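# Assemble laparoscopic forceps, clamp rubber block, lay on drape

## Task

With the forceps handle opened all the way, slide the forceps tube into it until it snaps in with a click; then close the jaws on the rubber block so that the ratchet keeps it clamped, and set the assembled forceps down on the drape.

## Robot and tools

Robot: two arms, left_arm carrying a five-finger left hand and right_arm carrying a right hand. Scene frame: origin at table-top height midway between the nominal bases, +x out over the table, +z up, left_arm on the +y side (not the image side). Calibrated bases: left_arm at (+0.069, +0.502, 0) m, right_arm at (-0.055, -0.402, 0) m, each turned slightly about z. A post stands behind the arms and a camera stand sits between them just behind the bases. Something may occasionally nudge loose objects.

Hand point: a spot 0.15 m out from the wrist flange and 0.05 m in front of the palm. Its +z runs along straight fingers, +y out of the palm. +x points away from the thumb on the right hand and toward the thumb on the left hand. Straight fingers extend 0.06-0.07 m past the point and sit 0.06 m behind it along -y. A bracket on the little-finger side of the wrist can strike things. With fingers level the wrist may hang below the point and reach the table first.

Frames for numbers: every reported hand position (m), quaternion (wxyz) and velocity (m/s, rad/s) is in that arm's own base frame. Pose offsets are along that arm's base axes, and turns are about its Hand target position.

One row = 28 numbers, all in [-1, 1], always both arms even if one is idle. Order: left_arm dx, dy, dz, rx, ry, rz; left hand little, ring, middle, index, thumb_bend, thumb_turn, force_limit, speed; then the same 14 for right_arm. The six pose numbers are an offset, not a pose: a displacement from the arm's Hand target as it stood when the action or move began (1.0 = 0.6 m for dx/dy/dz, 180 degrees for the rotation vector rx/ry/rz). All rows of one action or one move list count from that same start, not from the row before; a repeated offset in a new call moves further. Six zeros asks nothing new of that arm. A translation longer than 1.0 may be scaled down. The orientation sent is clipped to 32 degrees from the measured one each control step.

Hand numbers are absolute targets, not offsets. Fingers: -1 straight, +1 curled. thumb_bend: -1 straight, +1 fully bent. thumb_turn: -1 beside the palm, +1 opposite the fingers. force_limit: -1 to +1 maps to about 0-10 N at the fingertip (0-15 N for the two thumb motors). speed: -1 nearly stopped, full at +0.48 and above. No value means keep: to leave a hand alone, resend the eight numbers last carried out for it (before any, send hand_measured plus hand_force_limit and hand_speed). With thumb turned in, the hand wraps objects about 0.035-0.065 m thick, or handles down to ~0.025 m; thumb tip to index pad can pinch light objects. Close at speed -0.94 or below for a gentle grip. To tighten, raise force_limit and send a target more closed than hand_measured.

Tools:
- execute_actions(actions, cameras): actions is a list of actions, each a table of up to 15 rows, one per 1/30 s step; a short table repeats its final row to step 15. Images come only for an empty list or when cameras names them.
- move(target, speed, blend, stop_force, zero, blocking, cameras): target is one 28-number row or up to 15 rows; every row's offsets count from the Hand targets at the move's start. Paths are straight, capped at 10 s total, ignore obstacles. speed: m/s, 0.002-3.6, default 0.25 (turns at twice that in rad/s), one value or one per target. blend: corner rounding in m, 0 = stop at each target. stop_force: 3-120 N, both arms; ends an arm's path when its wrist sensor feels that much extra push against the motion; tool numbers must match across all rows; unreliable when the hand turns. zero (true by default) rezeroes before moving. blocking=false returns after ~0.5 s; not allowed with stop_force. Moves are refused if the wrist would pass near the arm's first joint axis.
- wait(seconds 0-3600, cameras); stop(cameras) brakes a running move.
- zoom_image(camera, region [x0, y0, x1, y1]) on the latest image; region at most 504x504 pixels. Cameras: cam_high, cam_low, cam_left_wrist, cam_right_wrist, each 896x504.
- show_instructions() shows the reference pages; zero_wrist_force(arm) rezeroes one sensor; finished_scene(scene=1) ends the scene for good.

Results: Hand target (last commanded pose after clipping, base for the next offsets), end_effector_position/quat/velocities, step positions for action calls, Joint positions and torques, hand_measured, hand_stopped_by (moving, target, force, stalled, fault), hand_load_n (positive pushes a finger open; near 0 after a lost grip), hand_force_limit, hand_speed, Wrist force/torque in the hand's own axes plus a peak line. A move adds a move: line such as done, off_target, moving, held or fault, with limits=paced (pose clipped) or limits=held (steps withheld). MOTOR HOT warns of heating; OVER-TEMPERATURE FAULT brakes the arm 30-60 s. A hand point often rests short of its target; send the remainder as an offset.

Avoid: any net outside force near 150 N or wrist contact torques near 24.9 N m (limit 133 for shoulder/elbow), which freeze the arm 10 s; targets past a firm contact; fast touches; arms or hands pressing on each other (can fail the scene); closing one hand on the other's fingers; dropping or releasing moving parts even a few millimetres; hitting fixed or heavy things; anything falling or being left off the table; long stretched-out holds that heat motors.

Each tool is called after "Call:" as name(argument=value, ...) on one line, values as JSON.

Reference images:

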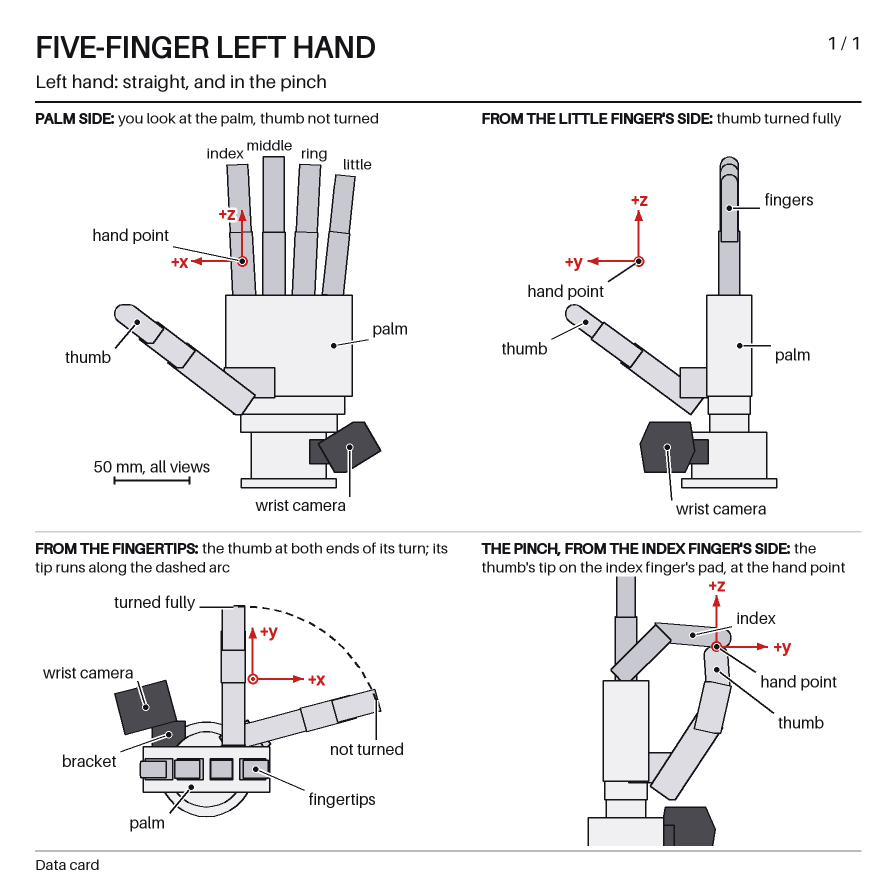

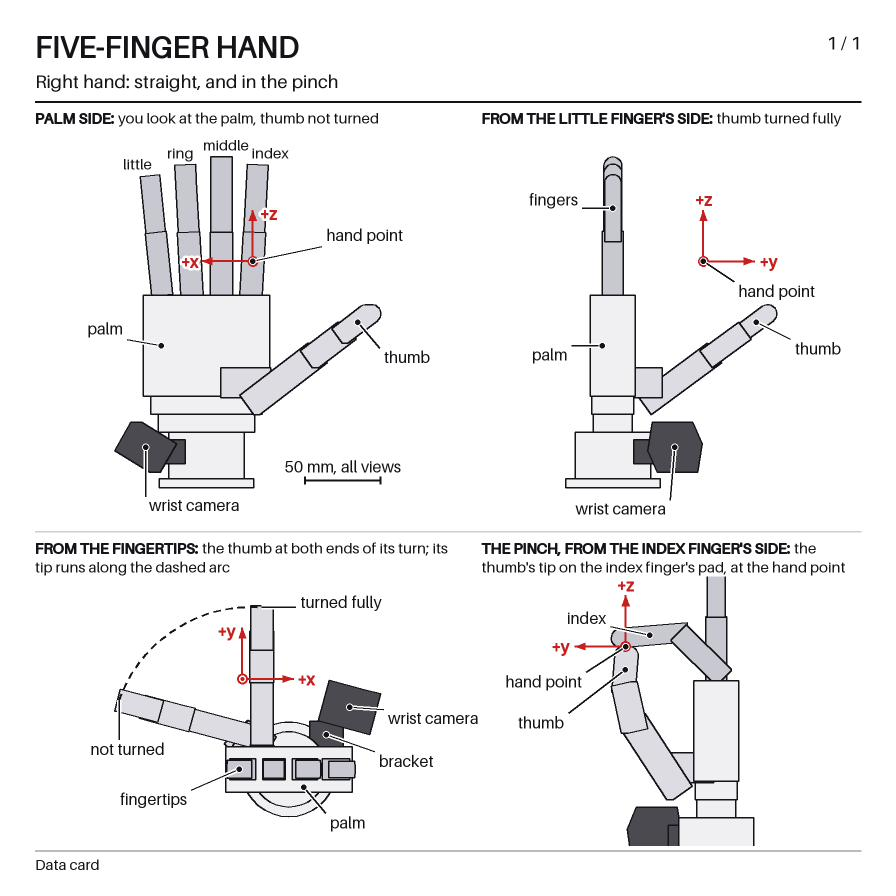

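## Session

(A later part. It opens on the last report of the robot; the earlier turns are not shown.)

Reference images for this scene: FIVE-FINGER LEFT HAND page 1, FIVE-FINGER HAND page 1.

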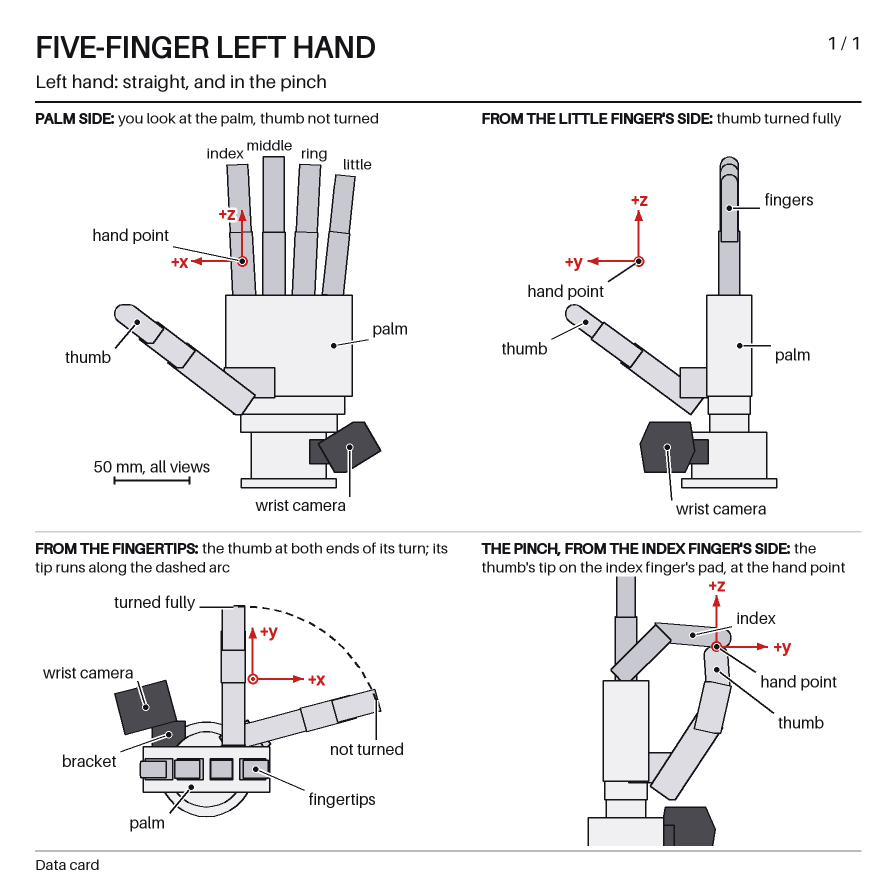

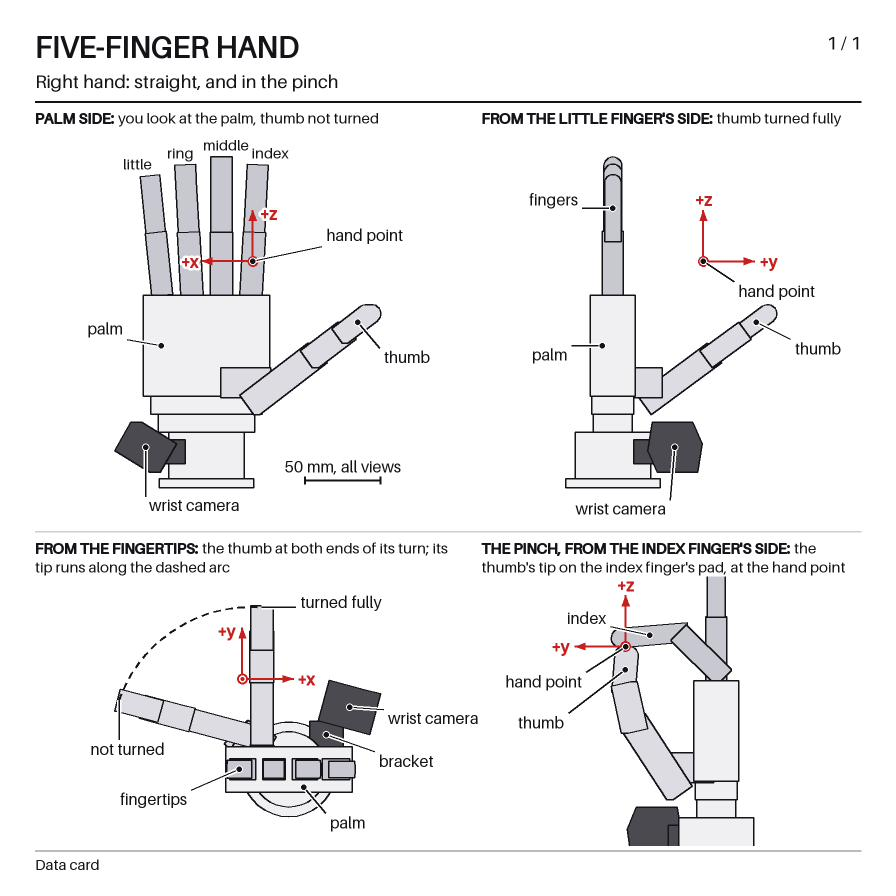

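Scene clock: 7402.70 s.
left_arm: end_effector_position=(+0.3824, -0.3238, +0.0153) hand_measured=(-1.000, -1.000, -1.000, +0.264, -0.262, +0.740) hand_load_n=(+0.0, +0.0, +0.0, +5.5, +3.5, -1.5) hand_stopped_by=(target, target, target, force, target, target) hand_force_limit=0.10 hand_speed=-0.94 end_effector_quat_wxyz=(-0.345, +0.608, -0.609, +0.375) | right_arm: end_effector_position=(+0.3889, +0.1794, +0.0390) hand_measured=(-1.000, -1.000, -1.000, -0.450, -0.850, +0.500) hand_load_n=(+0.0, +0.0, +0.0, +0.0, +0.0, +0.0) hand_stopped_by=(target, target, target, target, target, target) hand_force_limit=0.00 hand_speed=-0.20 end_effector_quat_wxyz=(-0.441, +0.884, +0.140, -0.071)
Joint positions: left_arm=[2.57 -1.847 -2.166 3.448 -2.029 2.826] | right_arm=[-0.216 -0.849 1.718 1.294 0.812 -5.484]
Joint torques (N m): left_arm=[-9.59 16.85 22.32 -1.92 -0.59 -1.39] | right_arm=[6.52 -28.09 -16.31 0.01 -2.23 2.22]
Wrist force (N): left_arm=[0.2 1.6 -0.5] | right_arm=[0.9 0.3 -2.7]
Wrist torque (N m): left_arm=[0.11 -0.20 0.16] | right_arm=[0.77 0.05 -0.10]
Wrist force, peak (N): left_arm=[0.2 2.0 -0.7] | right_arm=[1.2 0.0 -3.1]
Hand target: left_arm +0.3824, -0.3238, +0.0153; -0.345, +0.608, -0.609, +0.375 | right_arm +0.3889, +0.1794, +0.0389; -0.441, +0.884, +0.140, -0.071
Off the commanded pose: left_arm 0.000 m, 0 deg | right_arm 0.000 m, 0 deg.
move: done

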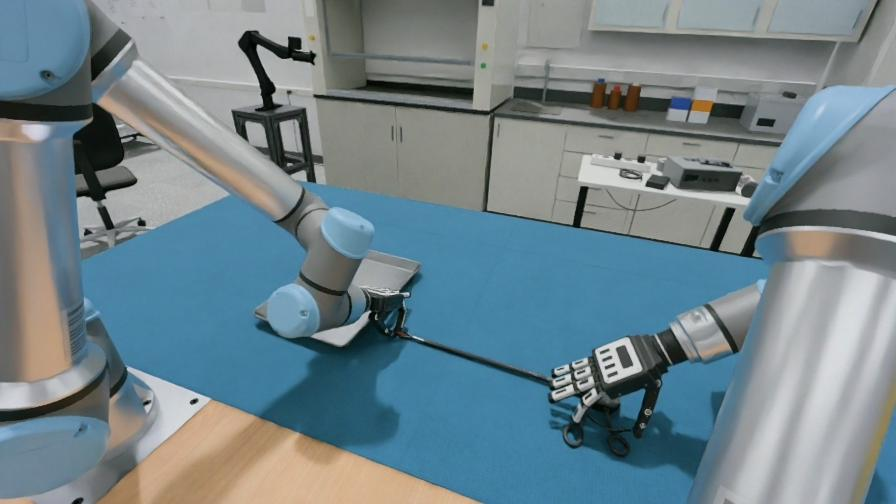

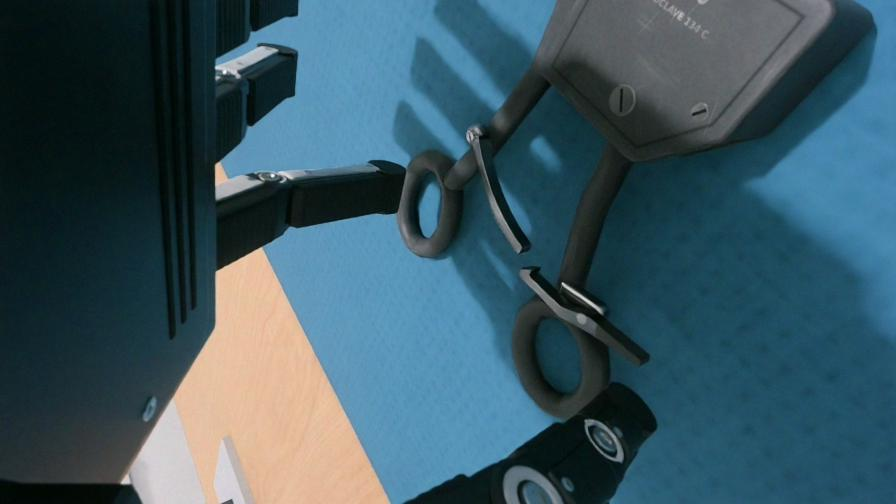

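Call:
move(target=[0,0,0,0,0,0,-1,-1,-1,0.5,-0.26,0.74,0.1,-0.94,-0.0017,-0.005,-0.0083,0,0,0,-1,-1,-1,-0.45,-0.85,0.5,0,-0.2], speed=0.01, stop_force=4, cameras=["cam_low","cam_right_wrist"])

Call:
zoom_image(camera="cam_low", region=[560, 390, 620, 450])

Call:
zoom_image(camera="cam_right_wrist", region=[330, 130, 530, 330])

Scene clock: 7434.67 s.
left_arm: end_effector_position=(+0.3824, -0.3238, +0.0153) hand_measured=(-1.000, -1.000, -1.000, +0.264, -0.262, +0.740) hand_load_n=(+0.0, +0.0, +0.0, +5.5, +3.5, -1.5) hand_stopped_by=(target, target, target, force, target, target) hand_force_limit=0.10 hand_speed=-0.94 end_effector_quat_wxyz=(-0.345, +0.608, -0.609, +0.375) | right_arm: end_effector_position=(+0.3879, +0.1764, +0.0339) hand_measured=(-1.000, -1.000, -1.000, -0.450, -0.850, +0.500) hand_load_n=(+0.0, +0.0, +0.0, +0.0, +0.0, +0.0) hand_stopped_by=(target, target, target, target, target, target) hand_force_limit=0.00 hand_speed=-0.20 end_effector_quat_wxyz=(-0.441, +0.884, +0.140, -0.071)
Joint positions: left_arm=[2.57 -1.847 -2.166 3.448 -2.029 2.826] | right_arm=[-0.223 -0.841 1.724 1.286 0.816 -5.492]
Joint torques (N m): left_arm=[-8.5 16.82 22.24 -1.66 0.63 -1.44] | right_arm=[-8.45 -27.88 -3.99 0.14 0.6 -2.31]
Wrist force (N): left_arm=[0.4 1.3 -0.4] | right_arm=[1.0 0.0 -2.8]
Wrist torque (N m): left_arm=[0.05 -0.22 0.18] | right_arm=[0.74 0.03 0.02]
Wrist force, peak (N): left_arm=[0.1 2.0 -0.6] | right_arm=[1.4 0.0 -3.0]
Hand target: left_arm +0.3824, -0.3238, +0.0153; -0.345, +0.608, -0.609, +0.375 | right_arm +0.3879, +0.1764, +0.0339; -0.441, +0.884, +0.140, -0.071
Off the commanded pose: left_arm 0.000 m, 0 deg | right_arm 0.000 m, 0 deg.
move: done

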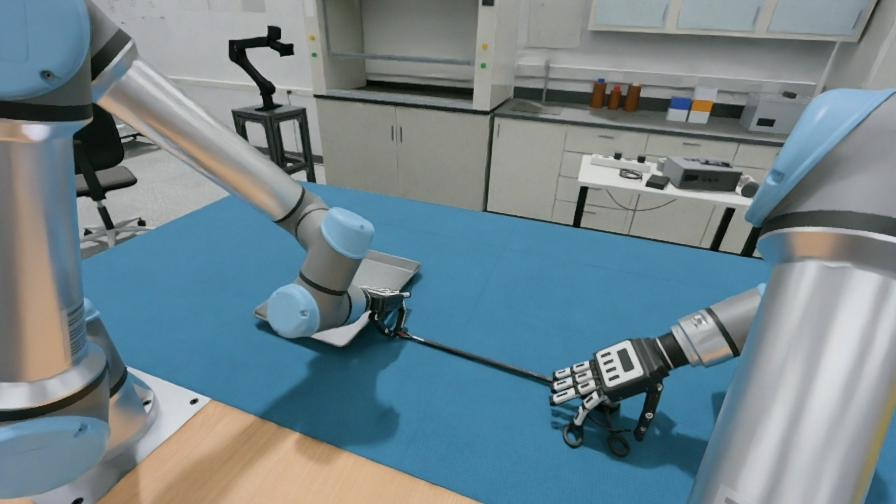

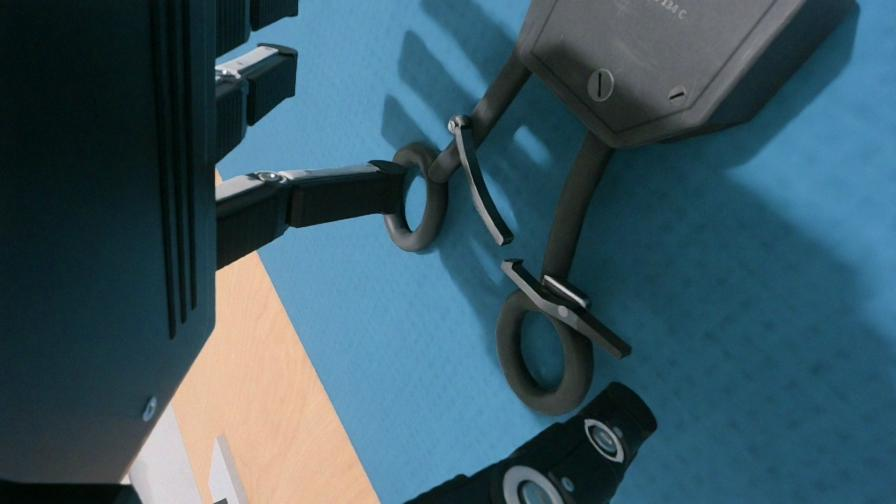

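Scaled by 8.400 from the camera's image (finer frame: 1280x720).

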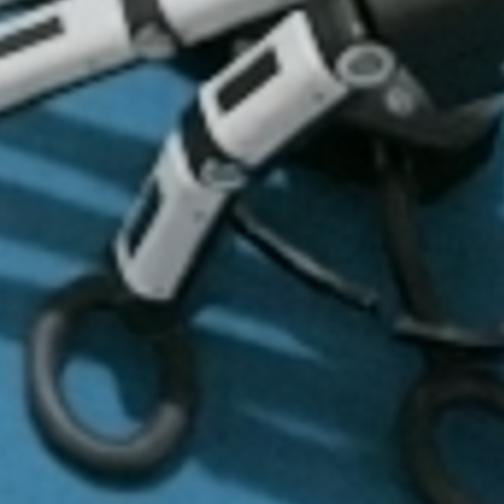

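Scaled by 2.520 from the camera's image (finer frame: 1280x720).

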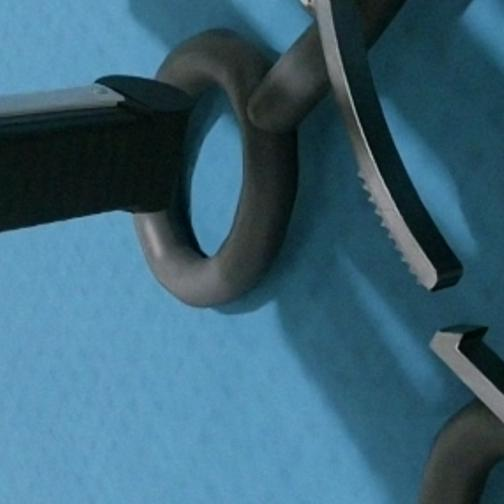

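Call:
move(target=[0,0,0,0,0,0,-1,-1,-1,0.5,-0.26,0.74,0.1,-0.94,0,0,-0.0107,0,0,0,-1,-1,-1,-0.45,-0.85,0.5,0,-0.2], speed=0.005, stop_force=3, cameras=["cam_low","cam_right_wrist"])

Call:
zoom_image(camera="cam_low", region=[560, 390, 620, 450])

Call:
zoom_image(camera="cam_right_wrist", region=[330, 130, 530, 330])

Scene clock: 7474.30 s.
left_arm: end_effector_position=(+0.3824, -0.3238, +0.0153) hand_measured=(-1.000, -1.000, -1.000, +0.264, -0.262, +0.740) hand_load_n=(+0.0, +0.0, +0.0, +5.5, +3.0, -1.5) hand_stopped_by=(target, target, target, force, target, target) hand_force_limit=0.10 hand_speed=-0.94 end_effector_quat_wxyz=(-0.345, +0.608, -0.609, +0.375) | right_arm: end_effector_position=(+0.3879, +0.1764, +0.0275) hand_measured=(-1.000, -1.000, -1.000, -0.450, -0.850, +0.500) hand_load_n=(-0.5, +0.0, +0.0, +0.0, +0.0, +0.0) hand_stopped_by=(target, target, target, target, target, target) hand_force_limit=0.00 hand_speed=-0.20 end_effector_quat_wxyz=(-0.441, +0.884, +0.140, -0.071)
Joint positions: left_arm=[2.57 -1.847 -2.166 3.448 -2.029 2.826] | right_arm=[-0.223 -0.829 1.724 1.274 0.816 -5.492]
Joint torques (N m): left_arm=[-8.3 17.94 22.09 -1.16 0.79 -0.71] | right_arm=[-8.13 -28.27 -3.35 0.08 0.17 -1.51]
Wrist force (N): left_arm=[0.3 1.5 -0.4] | right_arm=[1.0 -0.1 -2.8]
Wrist torque (N m): left_arm=[0.08 -0.20 0.16] | right_arm=[0.75 0.02 0.03]
Wrist force, peak (N): left_arm=[0.5 2.0 -0.7] | right_arm=[1.4 0.2 -3.1]
Hand target: left_arm +0.3824, -0.3238, +0.0153; -0.345, +0.608, -0.609, +0.375 | right_arm +0.3879, +0.1764, +0.0275; -0.441, +0.884, +0.140, -0.071
Off the commanded pose: left_arm 0.000 m, 0 deg | right_arm 0.000 m, 0 deg.
move: done

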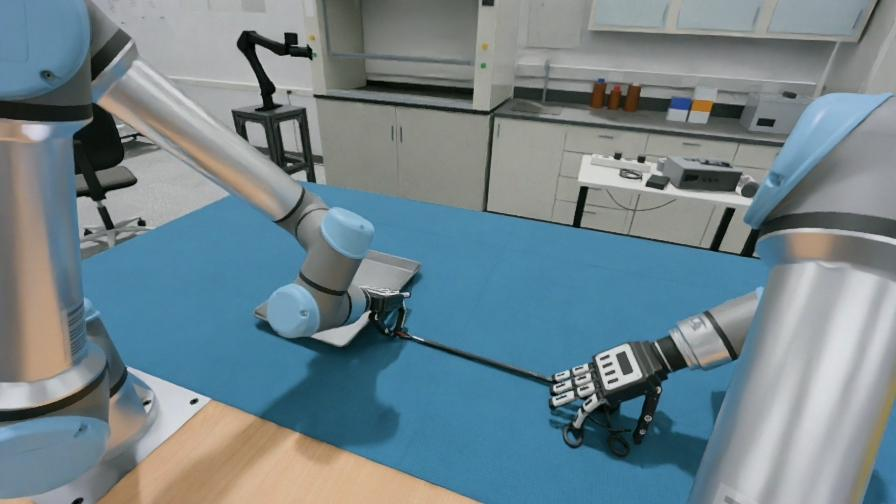

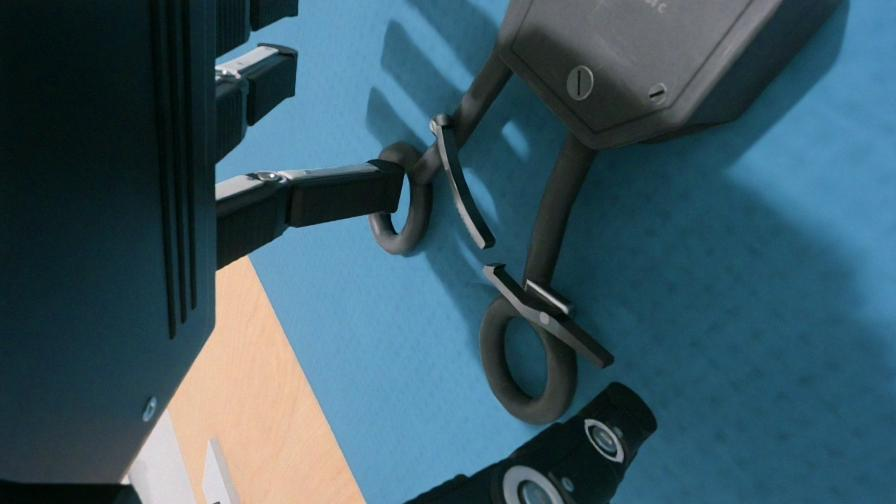

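Scaled by 8.400 from the camera's image (finer frame: 1280x720).

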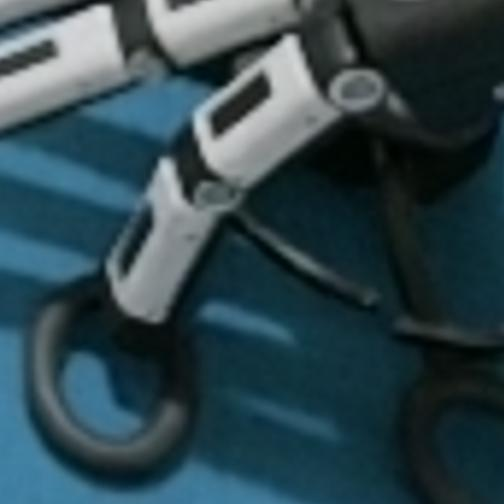

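Scaled by 2.520 from the camera's image (finer frame: 1280x720).

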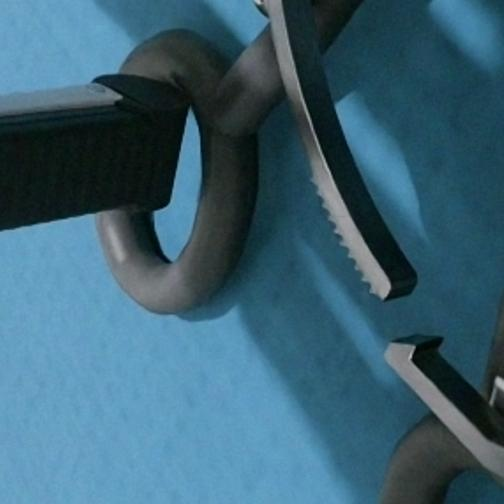

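Call:
move(target=[0,0,0,0,0,0,-1,-1,-1,0.5,-0.26,0.74,0.1,-0.94,-0.0017,0.0083,0,0,0,0,-1,-1,-1,-0.40,-0.85,0.5,-0.7,-0.9], speed=0.01, stop_force=4)

Call:
move(target=[0,0,0,0,0,0,-1,-1,-1,0.5,-0.26,0.74,0.1,-0.94,-0.0017,0.0067,0,0,0,0,-1,-1,-1,-0.345,-0.85,0.5,-0.7,-0.9], speed=0.01, stop_force=4, cameras=["cam_low","cam_right_wrist"])

Call:
zoom_image(camera="cam_low", region=[560, 380, 660, 460])

Call:
zoom_image(camera="cam_low", region=[378, 314, 418, 349])

Scene clock: 7483.73 s.
left_arm: end_effector_position=(+0.3824, -0.3238, +0.0153) hand_measured=(-1.000, -1.000, -1.000, +0.264, -0.262, +0.740) hand_load_n=(+0.0, +0.0, +0.0, +5.0, +3.5, -1.5) hand_stopped_by=(target, target, target, force, target, target) hand_force_limit=0.10 hand_speed=-0.94 end_effector_quat_wxyz=(-0.345, +0.608, -0.609, +0.375) | right_arm: end_effector_position=(+0.3869, +0.1814, +0.0275) hand_measured=(-1.000, -1.000, -1.000, -0.424, -0.850, +0.500) hand_load_n=(+0.0, +0.0, +0.0, +0.0, +0.0, +0.0) hand_stopped_by=(target, target, target, force, target, target) hand_force_limit=-0.70 hand_speed=-0.90 end_effector_quat_wxyz=(-0.441, +0.884, +0.140, -0.071)
Joint positions: left_arm=[2.57 -1.847 -2.166 3.448 -2.029 2.826] | right_arm=[-0.212 -0.831 1.725 1.267 0.81 -5.48]
Joint torques (N m): left_arm=[-8.17 17.75 21.53 -1.06 0.58 -0.7] | right_arm=[6.92 -50.62 -3.69 0.13 -2.46 2.23]
Wrist force (N): left_arm=[0.3 1.6 -0.5] | right_arm=[0.6 -0.1 -2.7]
Wrist torque (N m): left_arm=[0.11 -0.22 0.16] | right_arm=[0.76 0.02 -0.10]
Wrist force, peak (N): left_arm=[0.2 2.1 -0.3] | right_arm=[0.4 -2.5 -3.5]
Hand target: left_arm +0.3824, -0.3238, +0.0153; -0.345, +0.608, -0.609, +0.375 | right_arm +0.3869, +0.1814, +0.0275; -0.441, +0.884, +0.140, -0.071
Off the commanded pose: left_arm 0.000 m, 0 deg | right_arm 0.000 m, 0 deg.
move: done

Scene clock: 7484.97 s.
left_arm: end_effector_position=(+0.3824, -0.3238, +0.0153) hand_measured=(-1.000, -1.000, -1.000, +0.264, -0.262, +0.740) hand_load_n=(+0.0, +0.0, +0.0, +5.5, +3.5, -1.5) hand_stopped_by=(target, target, target, force, target, target) hand_force_limit=0.10 hand_speed=-0.94 end_effector_quat_wxyz=(-0.345, +0.608, -0.609, +0.375) | right_arm: end_effector_position=(+0.3859, +0.1854, +0.0275) hand_measured=(-1.000, -1.000, -1.000, -0.346, -0.850, +0.500) hand_load_n=(+0.0, +0.0, -0.5, +0.0, +0.0, +0.0) hand_stopped_by=(target, target, target, target, target, target) hand_force_limit=-0.70 hand_speed=-0.90 end_effector_quat_wxyz=(-0.441, +0.884, +0.140, -0.071)
Joint positions: left_arm=[2.57 -1.847 -2.166 3.448 -2.029 2.826] | right_arm=[-0.204 -0.832 1.726 1.261 0.806 -5.471]
Joint torques (N m): left_arm=[-9.15 17.44 21.46 -1.12 0.57 -0.57] | right_arm=[6.87 -50.75 -3.35 0.09 -2.37 2.22]
Wrist force (N): left_arm=[0.4 1.4 -0.5] | right_arm=[1.0 0.3 -2.9]
Wrist torque (N m): left_arm=[0.07 -0.23 0.17] | right_arm=[0.80 -0.01 -0.07]
Wrist force, peak (N): left_arm=[0.0 2.0 -0.6] | right_arm=[0.9 0.0 -3.2]
Hand target: left_arm +0.3824, -0.3238, +0.0153; -0.345, +0.608, -0.609, +0.375 | right_arm +0.3859, +0.1854, +0.0275; -0.441, +0.884, +0.140, -0.071
Off the commanded pose: left_arm 0.000 m, 0 deg | right_arm 0.000 m, 0 deg.
move: done

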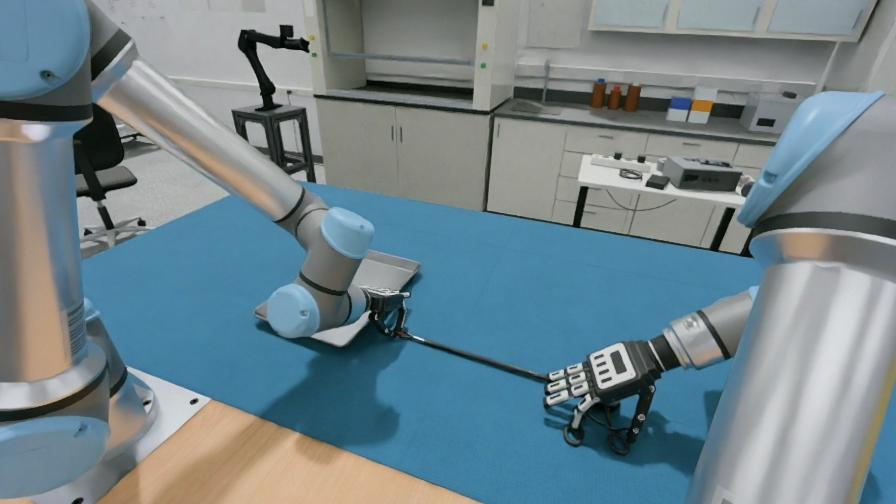

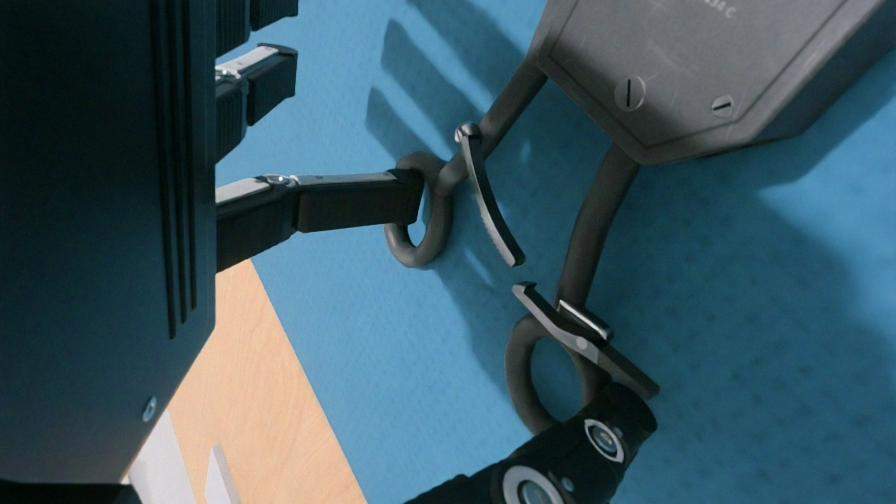

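Scaled by 5.040 from the camera's image (finer frame: 1280x720).

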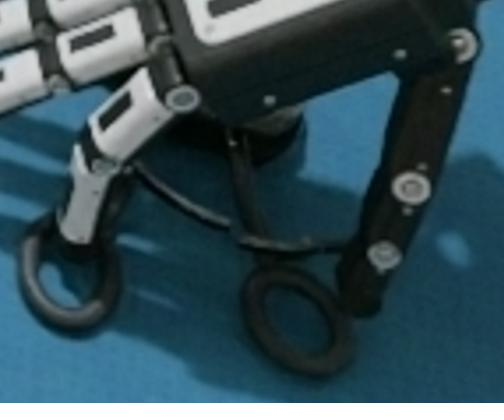

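Scaled by 12.600 from the camera's image (finer frame: 1280x720).

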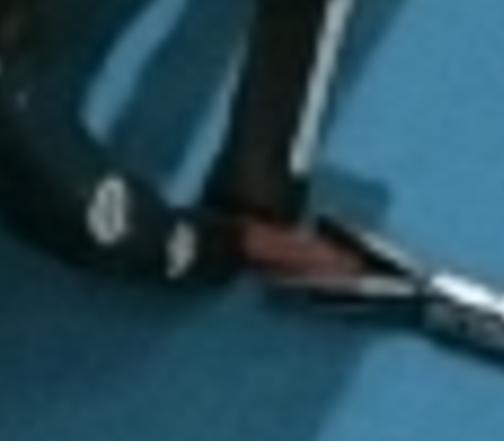

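Call:
move(target=[0,0,0,0,0,0,-1,-1,-1,0.5,-0.26,0.74,0.1,-0.94,-0.0015,0.005,0,0,0,0,-1,-1,-1,-0.31,-0.85,0.5,-0.5,-0.9], speed=0.01, stop_force=5, cameras=["cam_low","cam_high"])

Scene clock: 7515.53 s.
left_arm: end_effector_position=(+0.3824, -0.3238, +0.0153) hand_measured=(-1.000, -1.000, -1.000, +0.264, -0.262, +0.740) hand_load_n=(+0.0, +0.0, +0.0, +5.5, +3.5, -1.5) hand_stopped_by=(target, target, target, force, target, target) hand_force_limit=0.10 hand_speed=-0.94 end_effector_quat_wxyz=(-0.345, +0.608, -0.609, +0.375) | right_arm: end_effector_position=(+0.3850, +0.1884, +0.0275) hand_measured=(-1.000, -1.000, -1.000, -0.310, -0.850, +0.500) hand_load_n=(+0.0, +0.0, +0.0, +0.0, +0.0, +0.0) hand_stopped_by=(target, target, target, target, target, target) hand_force_limit=-0.50 hand_speed=-0.90 end_effector_quat_wxyz=(-0.441, +0.884, +0.140, -0.071)
Joint positions: left_arm=[2.57 -1.847 -2.166 3.448 -2.029 2.826] | right_arm=[-0.198 -0.834 1.727 1.256 0.802 -5.464]
Joint torques (N m): left_arm=[-9.02 16.47 20.58 -0.81 0.7 -0.58] | right_arm=[6.67 -51.16 -3.35 0.18 -2.31 2.2]
Wrist force (N): left_arm=[0.4 1.9 -0.6] | right_arm=[0.8 0.2 -3.1]
Wrist torque (N m): left_arm=[0.16 -0.22 0.15] | right_arm=[0.78 0.04 -0.09]
Wrist force, peak (N): left_arm=[0.3 2.0 -0.4] | right_arm=[0.9 0.0 -3.4]
Hand target: left_arm +0.3824, -0.3238, +0.0153; -0.345, +0.608, -0.609, +0.375 | right_arm +0.3850, +0.1884, +0.0275; -0.441, +0.884, +0.140, -0.071
Off the commanded pose: left_arm 0.000 m, 0 deg | right_arm 0.000 m, 0 deg.
move: done
Images, in order (width x height): cam_high 896x504, cam_low 896x504.

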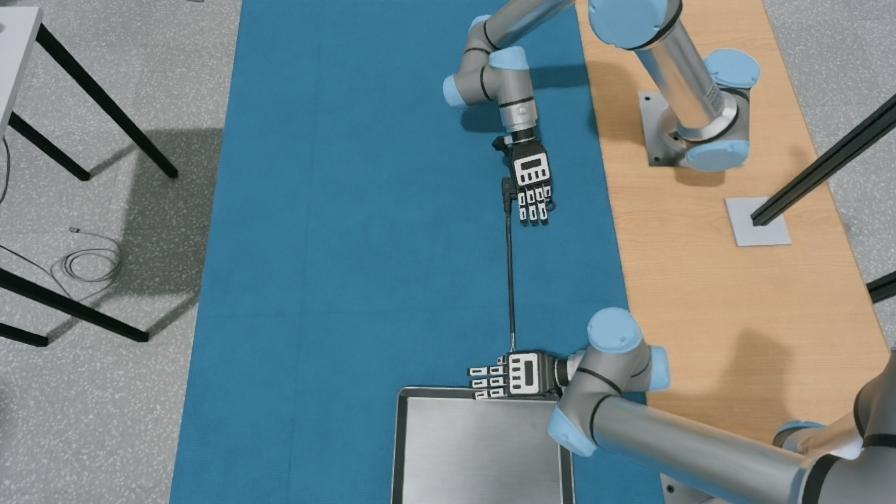

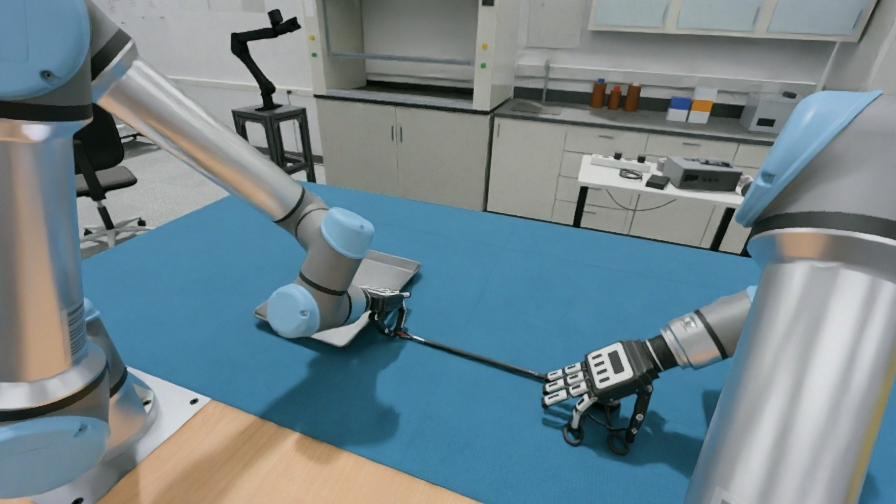

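Call:
zoom_image(camera="cam_low", region=[378, 314, 418, 349])

Call:
zoom_image(camera="cam_low", region=[560, 380, 660, 460])

Call:
move(target=[0,0,0,0,0,0,-1,-1,-1,0.5,-0.26,0.74,0.1,-0.94,-0.0015,0.005,0,0,0,0,-1,-1,-1,-0.27,-0.85,0.5,-0.5,-0.9], speed=0.01, stop_force=5, cameras=["cam_low","cam_high"])

Call:
zoom_image(camera="cam_low", region=[560, 380, 660, 460])

Call:
zoom_image(camera="cam_low", region=[378, 314, 418, 349])

Scaled by 12.600 from the camera's image (finer frame: 1280x720).

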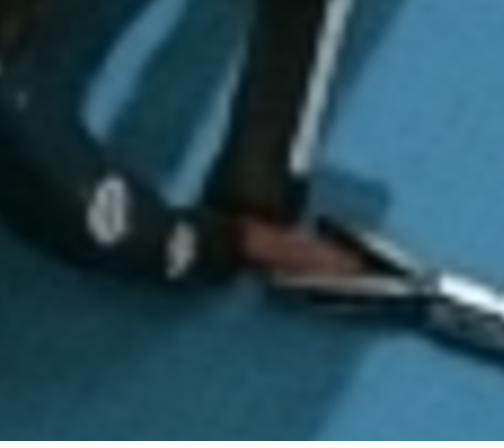

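Scaled by 5.040 from the camera's image (finer frame: 1280x720).

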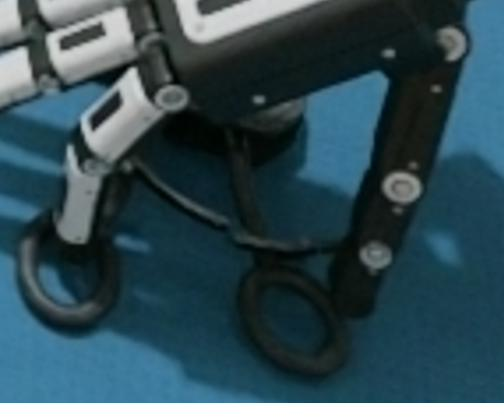

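Scene clock: 7524.87 s.
left_arm: end_effector_position=(+0.3824, -0.3238, +0.0153) hand_measured=(-1.000, -1.000, -1.000, +0.264, -0.262, +0.740) hand_load_n=(+0.0, +0.0, +0.0, +5.0, +3.5, -1.5) hand_stopped_by=(target, target, target, force, target, target) hand_force_limit=0.10 hand_speed=-0.94 end_effector_quat_wxyz=(-0.345, +0.608, -0.609, +0.375) | right_arm: end_effector_position=(+0.3841, +0.1914, +0.0275) hand_measured=(-1.000, -1.000, -1.000, -0.270, -0.850, +0.500) hand_load_n=(+0.0, +0.0, +0.0, -0.5, +0.5, +0.0) hand_stopped_by=(target, target, target, target, target, target) hand_force_limit=-0.50 hand_speed=-0.90 end_effector_quat_wxyz=(-0.441, +0.884, +0.140, -0.071)
Joint positions: left_arm=[2.57 -1.847 -2.166 3.448 -2.029 2.826] | right_arm=[-0.192 -0.835 1.729 1.251 0.799 -5.457]
Joint torques (N m): left_arm=[-8.68 17.1 22.55 -0.95 0.38 -0.63] | right_arm=[6.48 -51.01 -3.5 0.08 -2.48 2.06]
Wrist force (N): left_arm=[0.5 1.6 -0.3] | right_arm=[0.7 0.1 -3.6]
Wrist torque (N m): left_arm=[0.09 -0.23 0.17] | right_arm=[0.75 0.03 -0.09]
Wrist force, peak (N): left_arm=[0.2 1.8 -0.8] | right_arm=[0.8 -0.1 -3.8]
Hand target: left_arm +0.3824, -0.3238, +0.0153; -0.345, +0.608, -0.609, +0.375 | right_arm +0.3841, +0.1914, +0.0275; -0.441, +0.884, +0.140, -0.071
Off the commanded pose: left_arm 0.000 m, 0 deg | right_arm 0.000 m, 0 deg.
move: done
Images, in order (width x height): cam_high 896x504, cam_low 896x504.

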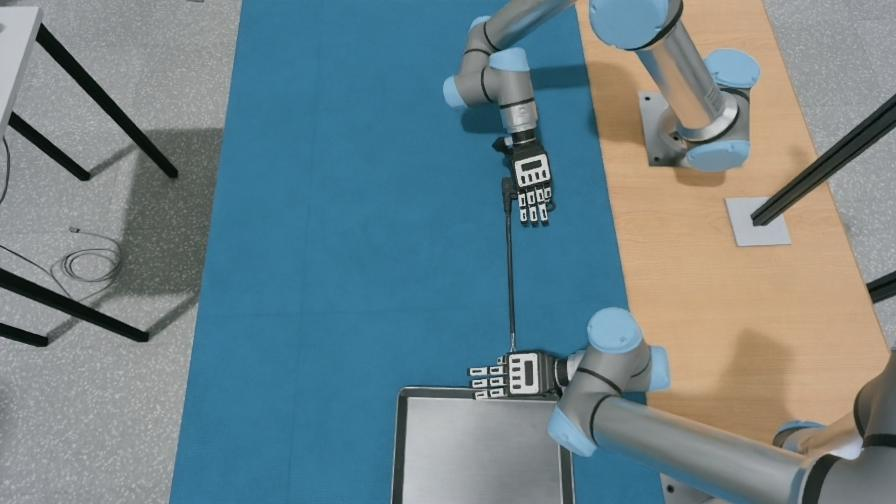

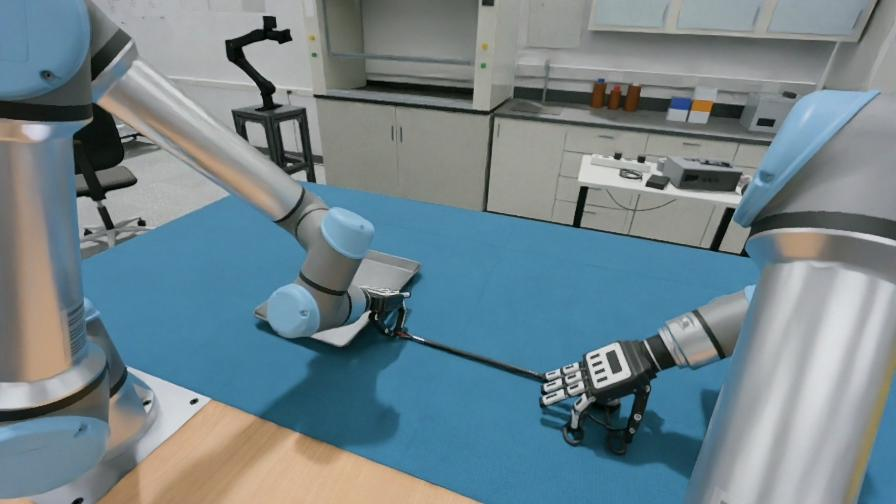

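Scaled by 5.040 from the camera's image (finer frame: 1280x720).

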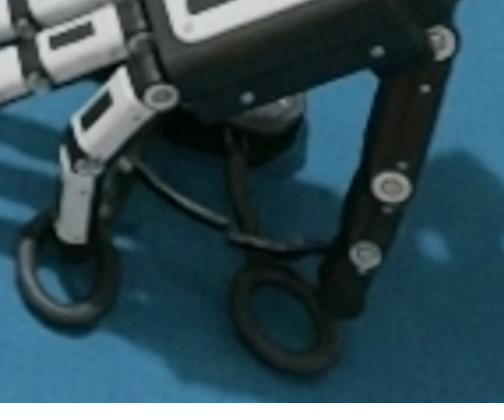

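Scaled by 12.600 from the camera's image (finer frame: 1280x720).

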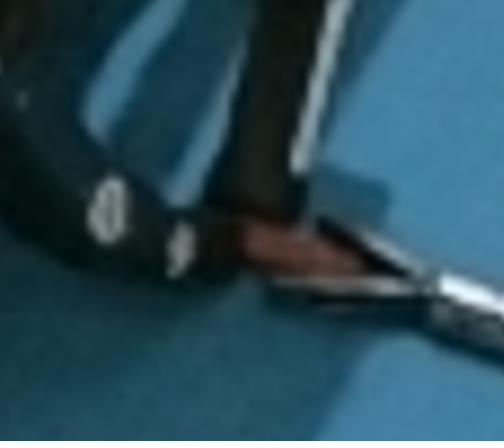

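Call:
move(target=[0,0,0,0,0,0,-1,-1,-1,0.5,-0.26,0.74,0.1,-0.94,-0.0015,0.005,0,0,0,0,-1,-1,-1,-0.23,-0.85,0.5,-0.3,-0.9], speed=0.01, stop_force=6, cameras=["cam_low"])

Call:
zoom_image(camera="cam_low", region=[560, 380, 660, 460])

Call:
zoom_image(camera="cam_low", region=[378, 314, 418, 349])

Scene clock: 7530.87 s.
left_arm: end_effector_position=(+0.3824, -0.3238, +0.0153) hand_measured=(-1.000, -1.000, -1.000, +0.264, -0.262, +0.740) hand_load_n=(+0.0, +0.0, +0.0, +5.0, +3.5, -1.5) hand_stopped_by=(target, target, target, force, target, target) hand_force_limit=0.10 hand_speed=-0.94 end_effector_quat_wxyz=(-0.345, +0.608, -0.609, +0.375) | right_arm: end_effector_position=(+0.3832, +0.1944, +0.0275) hand_measured=(-1.000, -1.000, -1.000, -0.230, -0.850, +0.500) hand_load_n=(+0.0, +0.0, +0.0, +0.0, +0.5, +0.5) hand_stopped_by=(target, target, target, target, target, target) hand_force_limit=-0.30 hand_speed=-0.90 end_effector_quat_wxyz=(-0.441, +0.884, +0.140, -0.071)
Joint positions: left_arm=[2.57 -1.847 -2.166 3.448 -2.029 2.826] | right_arm=[-0.186 -0.836 1.73 1.246 0.795 -5.449]
Joint torques (N m): left_arm=[-8.71 17.6 21.2 -1.28 0.45 -0.43] | right_arm=[6.95 -50.55 -3.57 0.04 -2.43 2.2]
Wrist force (N): left_arm=[0.4 1.6 -0.4] | right_arm=[0.5 0.4 -4.0]
Wrist torque (N m): left_arm=[0.09 -0.22 0.17] | right_arm=[0.80 0.07 -0.08]
Wrist force, peak (N): left_arm=[0.6 1.9 -0.4] | right_arm=[0.8 0.2 -4.0]
Hand target: left_arm +0.3824, -0.3238, +0.0153; -0.345, +0.608, -0.609, +0.375 | right_arm +0.3832, +0.1944, +0.0275; -0.441, +0.884, +0.140, -0.071
Off the commanded pose: left_arm 0.000 m, 0 deg | right_arm 0.000 m, 0 deg.
move: done

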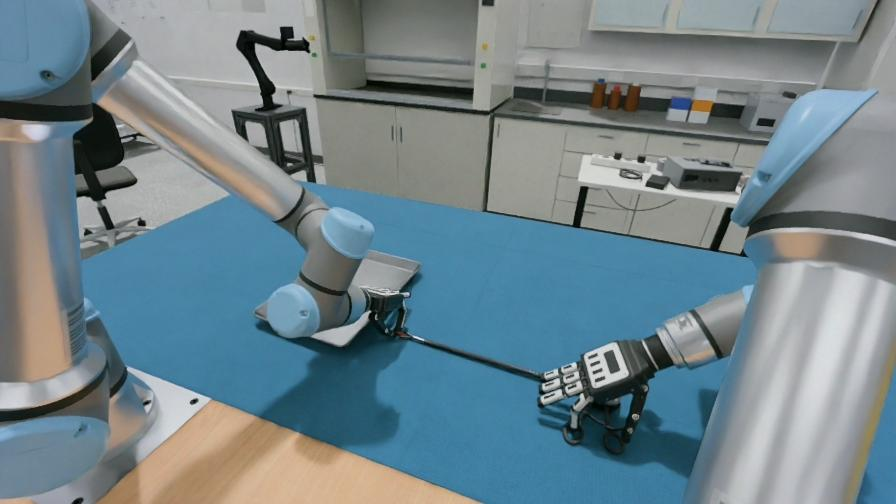

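Scaled by 5.040 from the camera's image (finer frame: 1280x720).

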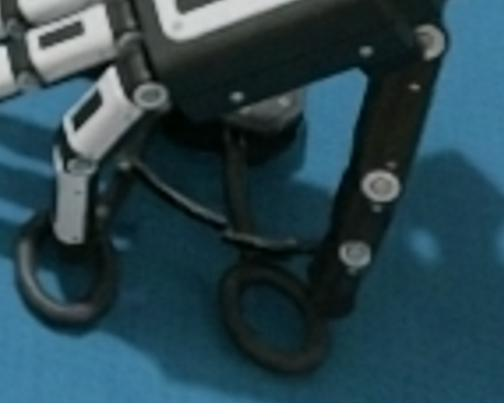

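Scaled by 12.600 from the camera's image (finer frame: 1280x720).

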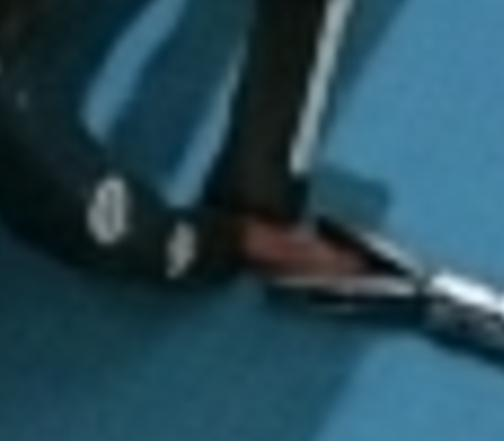

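Call:
move(target=[0,0,0,0,0,0,-1,-1,-1,0.5,-0.26,0.74,0.1,-0.94,-0.0015,0.005,0,0,0,0,-1,-1,-1,-0.19,-0.85,0.5,-0.3,-0.9], speed=0.01, stop_force=6, cameras=["cam_low"])

Call:
zoom_image(camera="cam_low", region=[560, 380, 660, 460])

Call:
zoom_image(camera="cam_low", region=[378, 314, 418, 349])

Scene clock: 7537.93 s.
left_arm: end_effector_position=(+0.3824, -0.3238, +0.0153) hand_measured=(-1.000, -1.000, -1.000, +0.264, -0.262, +0.740) hand_load_n=(+0.0, +0.0, +0.0, +5.5, +3.5, -1.5) hand_stopped_by=(target, target, target, force, target, target) hand_force_limit=0.10 hand_speed=-0.94 end_effector_quat_wxyz=(-0.345, +0.608, -0.609, +0.375) | right_arm: end_effector_position=(+0.3823, +0.1974, +0.0275) hand_measured=(-1.000, -1.000, -1.000, -0.190, -0.850, +0.500) hand_load_n=(+0.5, -0.5, +0.0, +0.0, +1.5, +0.0) hand_stopped_by=(target, target, target, target, target, target) hand_force_limit=-0.30 hand_speed=-0.90 end_effector_quat_wxyz=(-0.441, +0.884, +0.140, -0.071)
Joint positions: left_arm=[2.57 -1.847 -2.166 3.448 -2.029 2.826] | right_arm=[-0.179 -0.838 1.731 1.241 0.792 -5.442]
Joint torques (N m): left_arm=[-8.13 17.33 21.42 -0.97 0.11 -0.18] | right_arm=[7.33 -50.67 -3.72 -0.02 -2.64 2.19]
Wrist force (N): left_arm=[-0.3 1.7 -0.3] | right_arm=[0.3 0.0 -4.8]
Wrist torque (N m): left_arm=[0.12 -0.16 0.15] | right_arm=[0.72 0.08 -0.12]
Wrist force, peak (N): left_arm=[0.7 1.9 -0.6] | right_arm=[0.2 0.4 -4.9]
Hand target: left_arm +0.3824, -0.3238, +0.0153; -0.345, +0.608, -0.609, +0.375 | right_arm +0.3823, +0.1974, +0.0275; -0.441, +0.884, +0.140, -0.071
Off the commanded pose: left_arm 0.000 m, 0 deg | right_arm 0.000 m, 0 deg.
move: done

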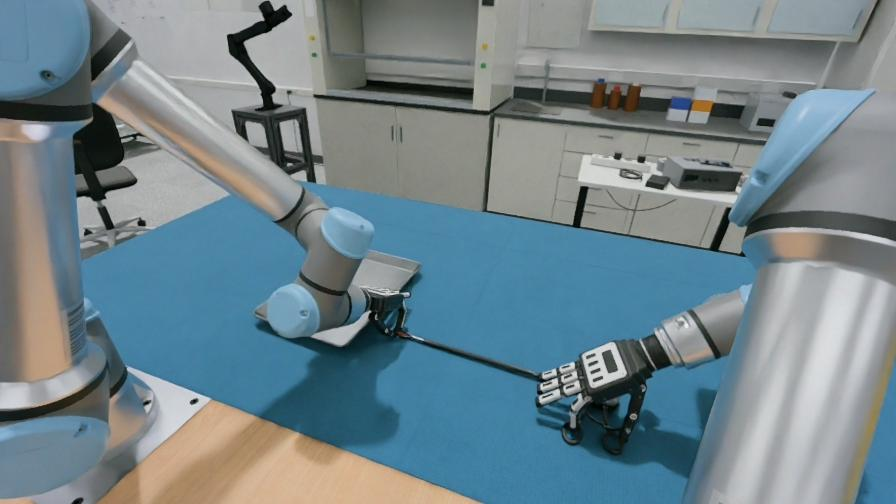

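Scaled by 5.040 from the camera's image (finer frame: 1280x720).

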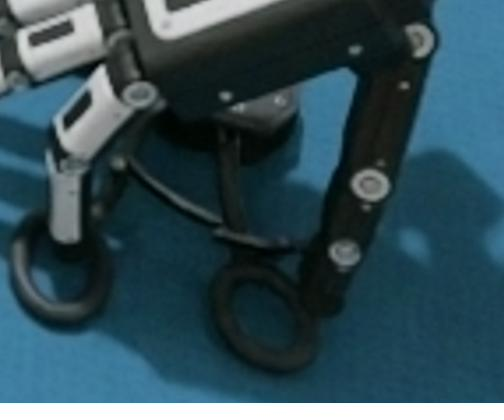

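Scaled by 12.600 from the camera's image (finer frame: 1280x720).

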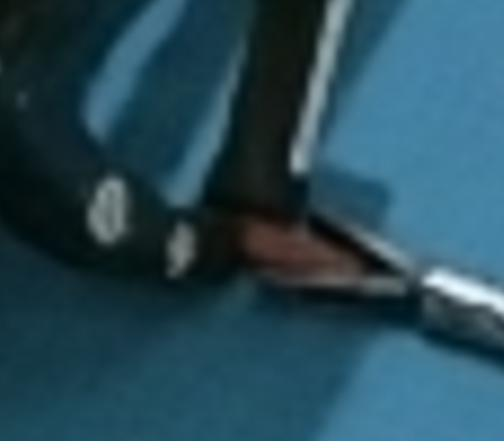

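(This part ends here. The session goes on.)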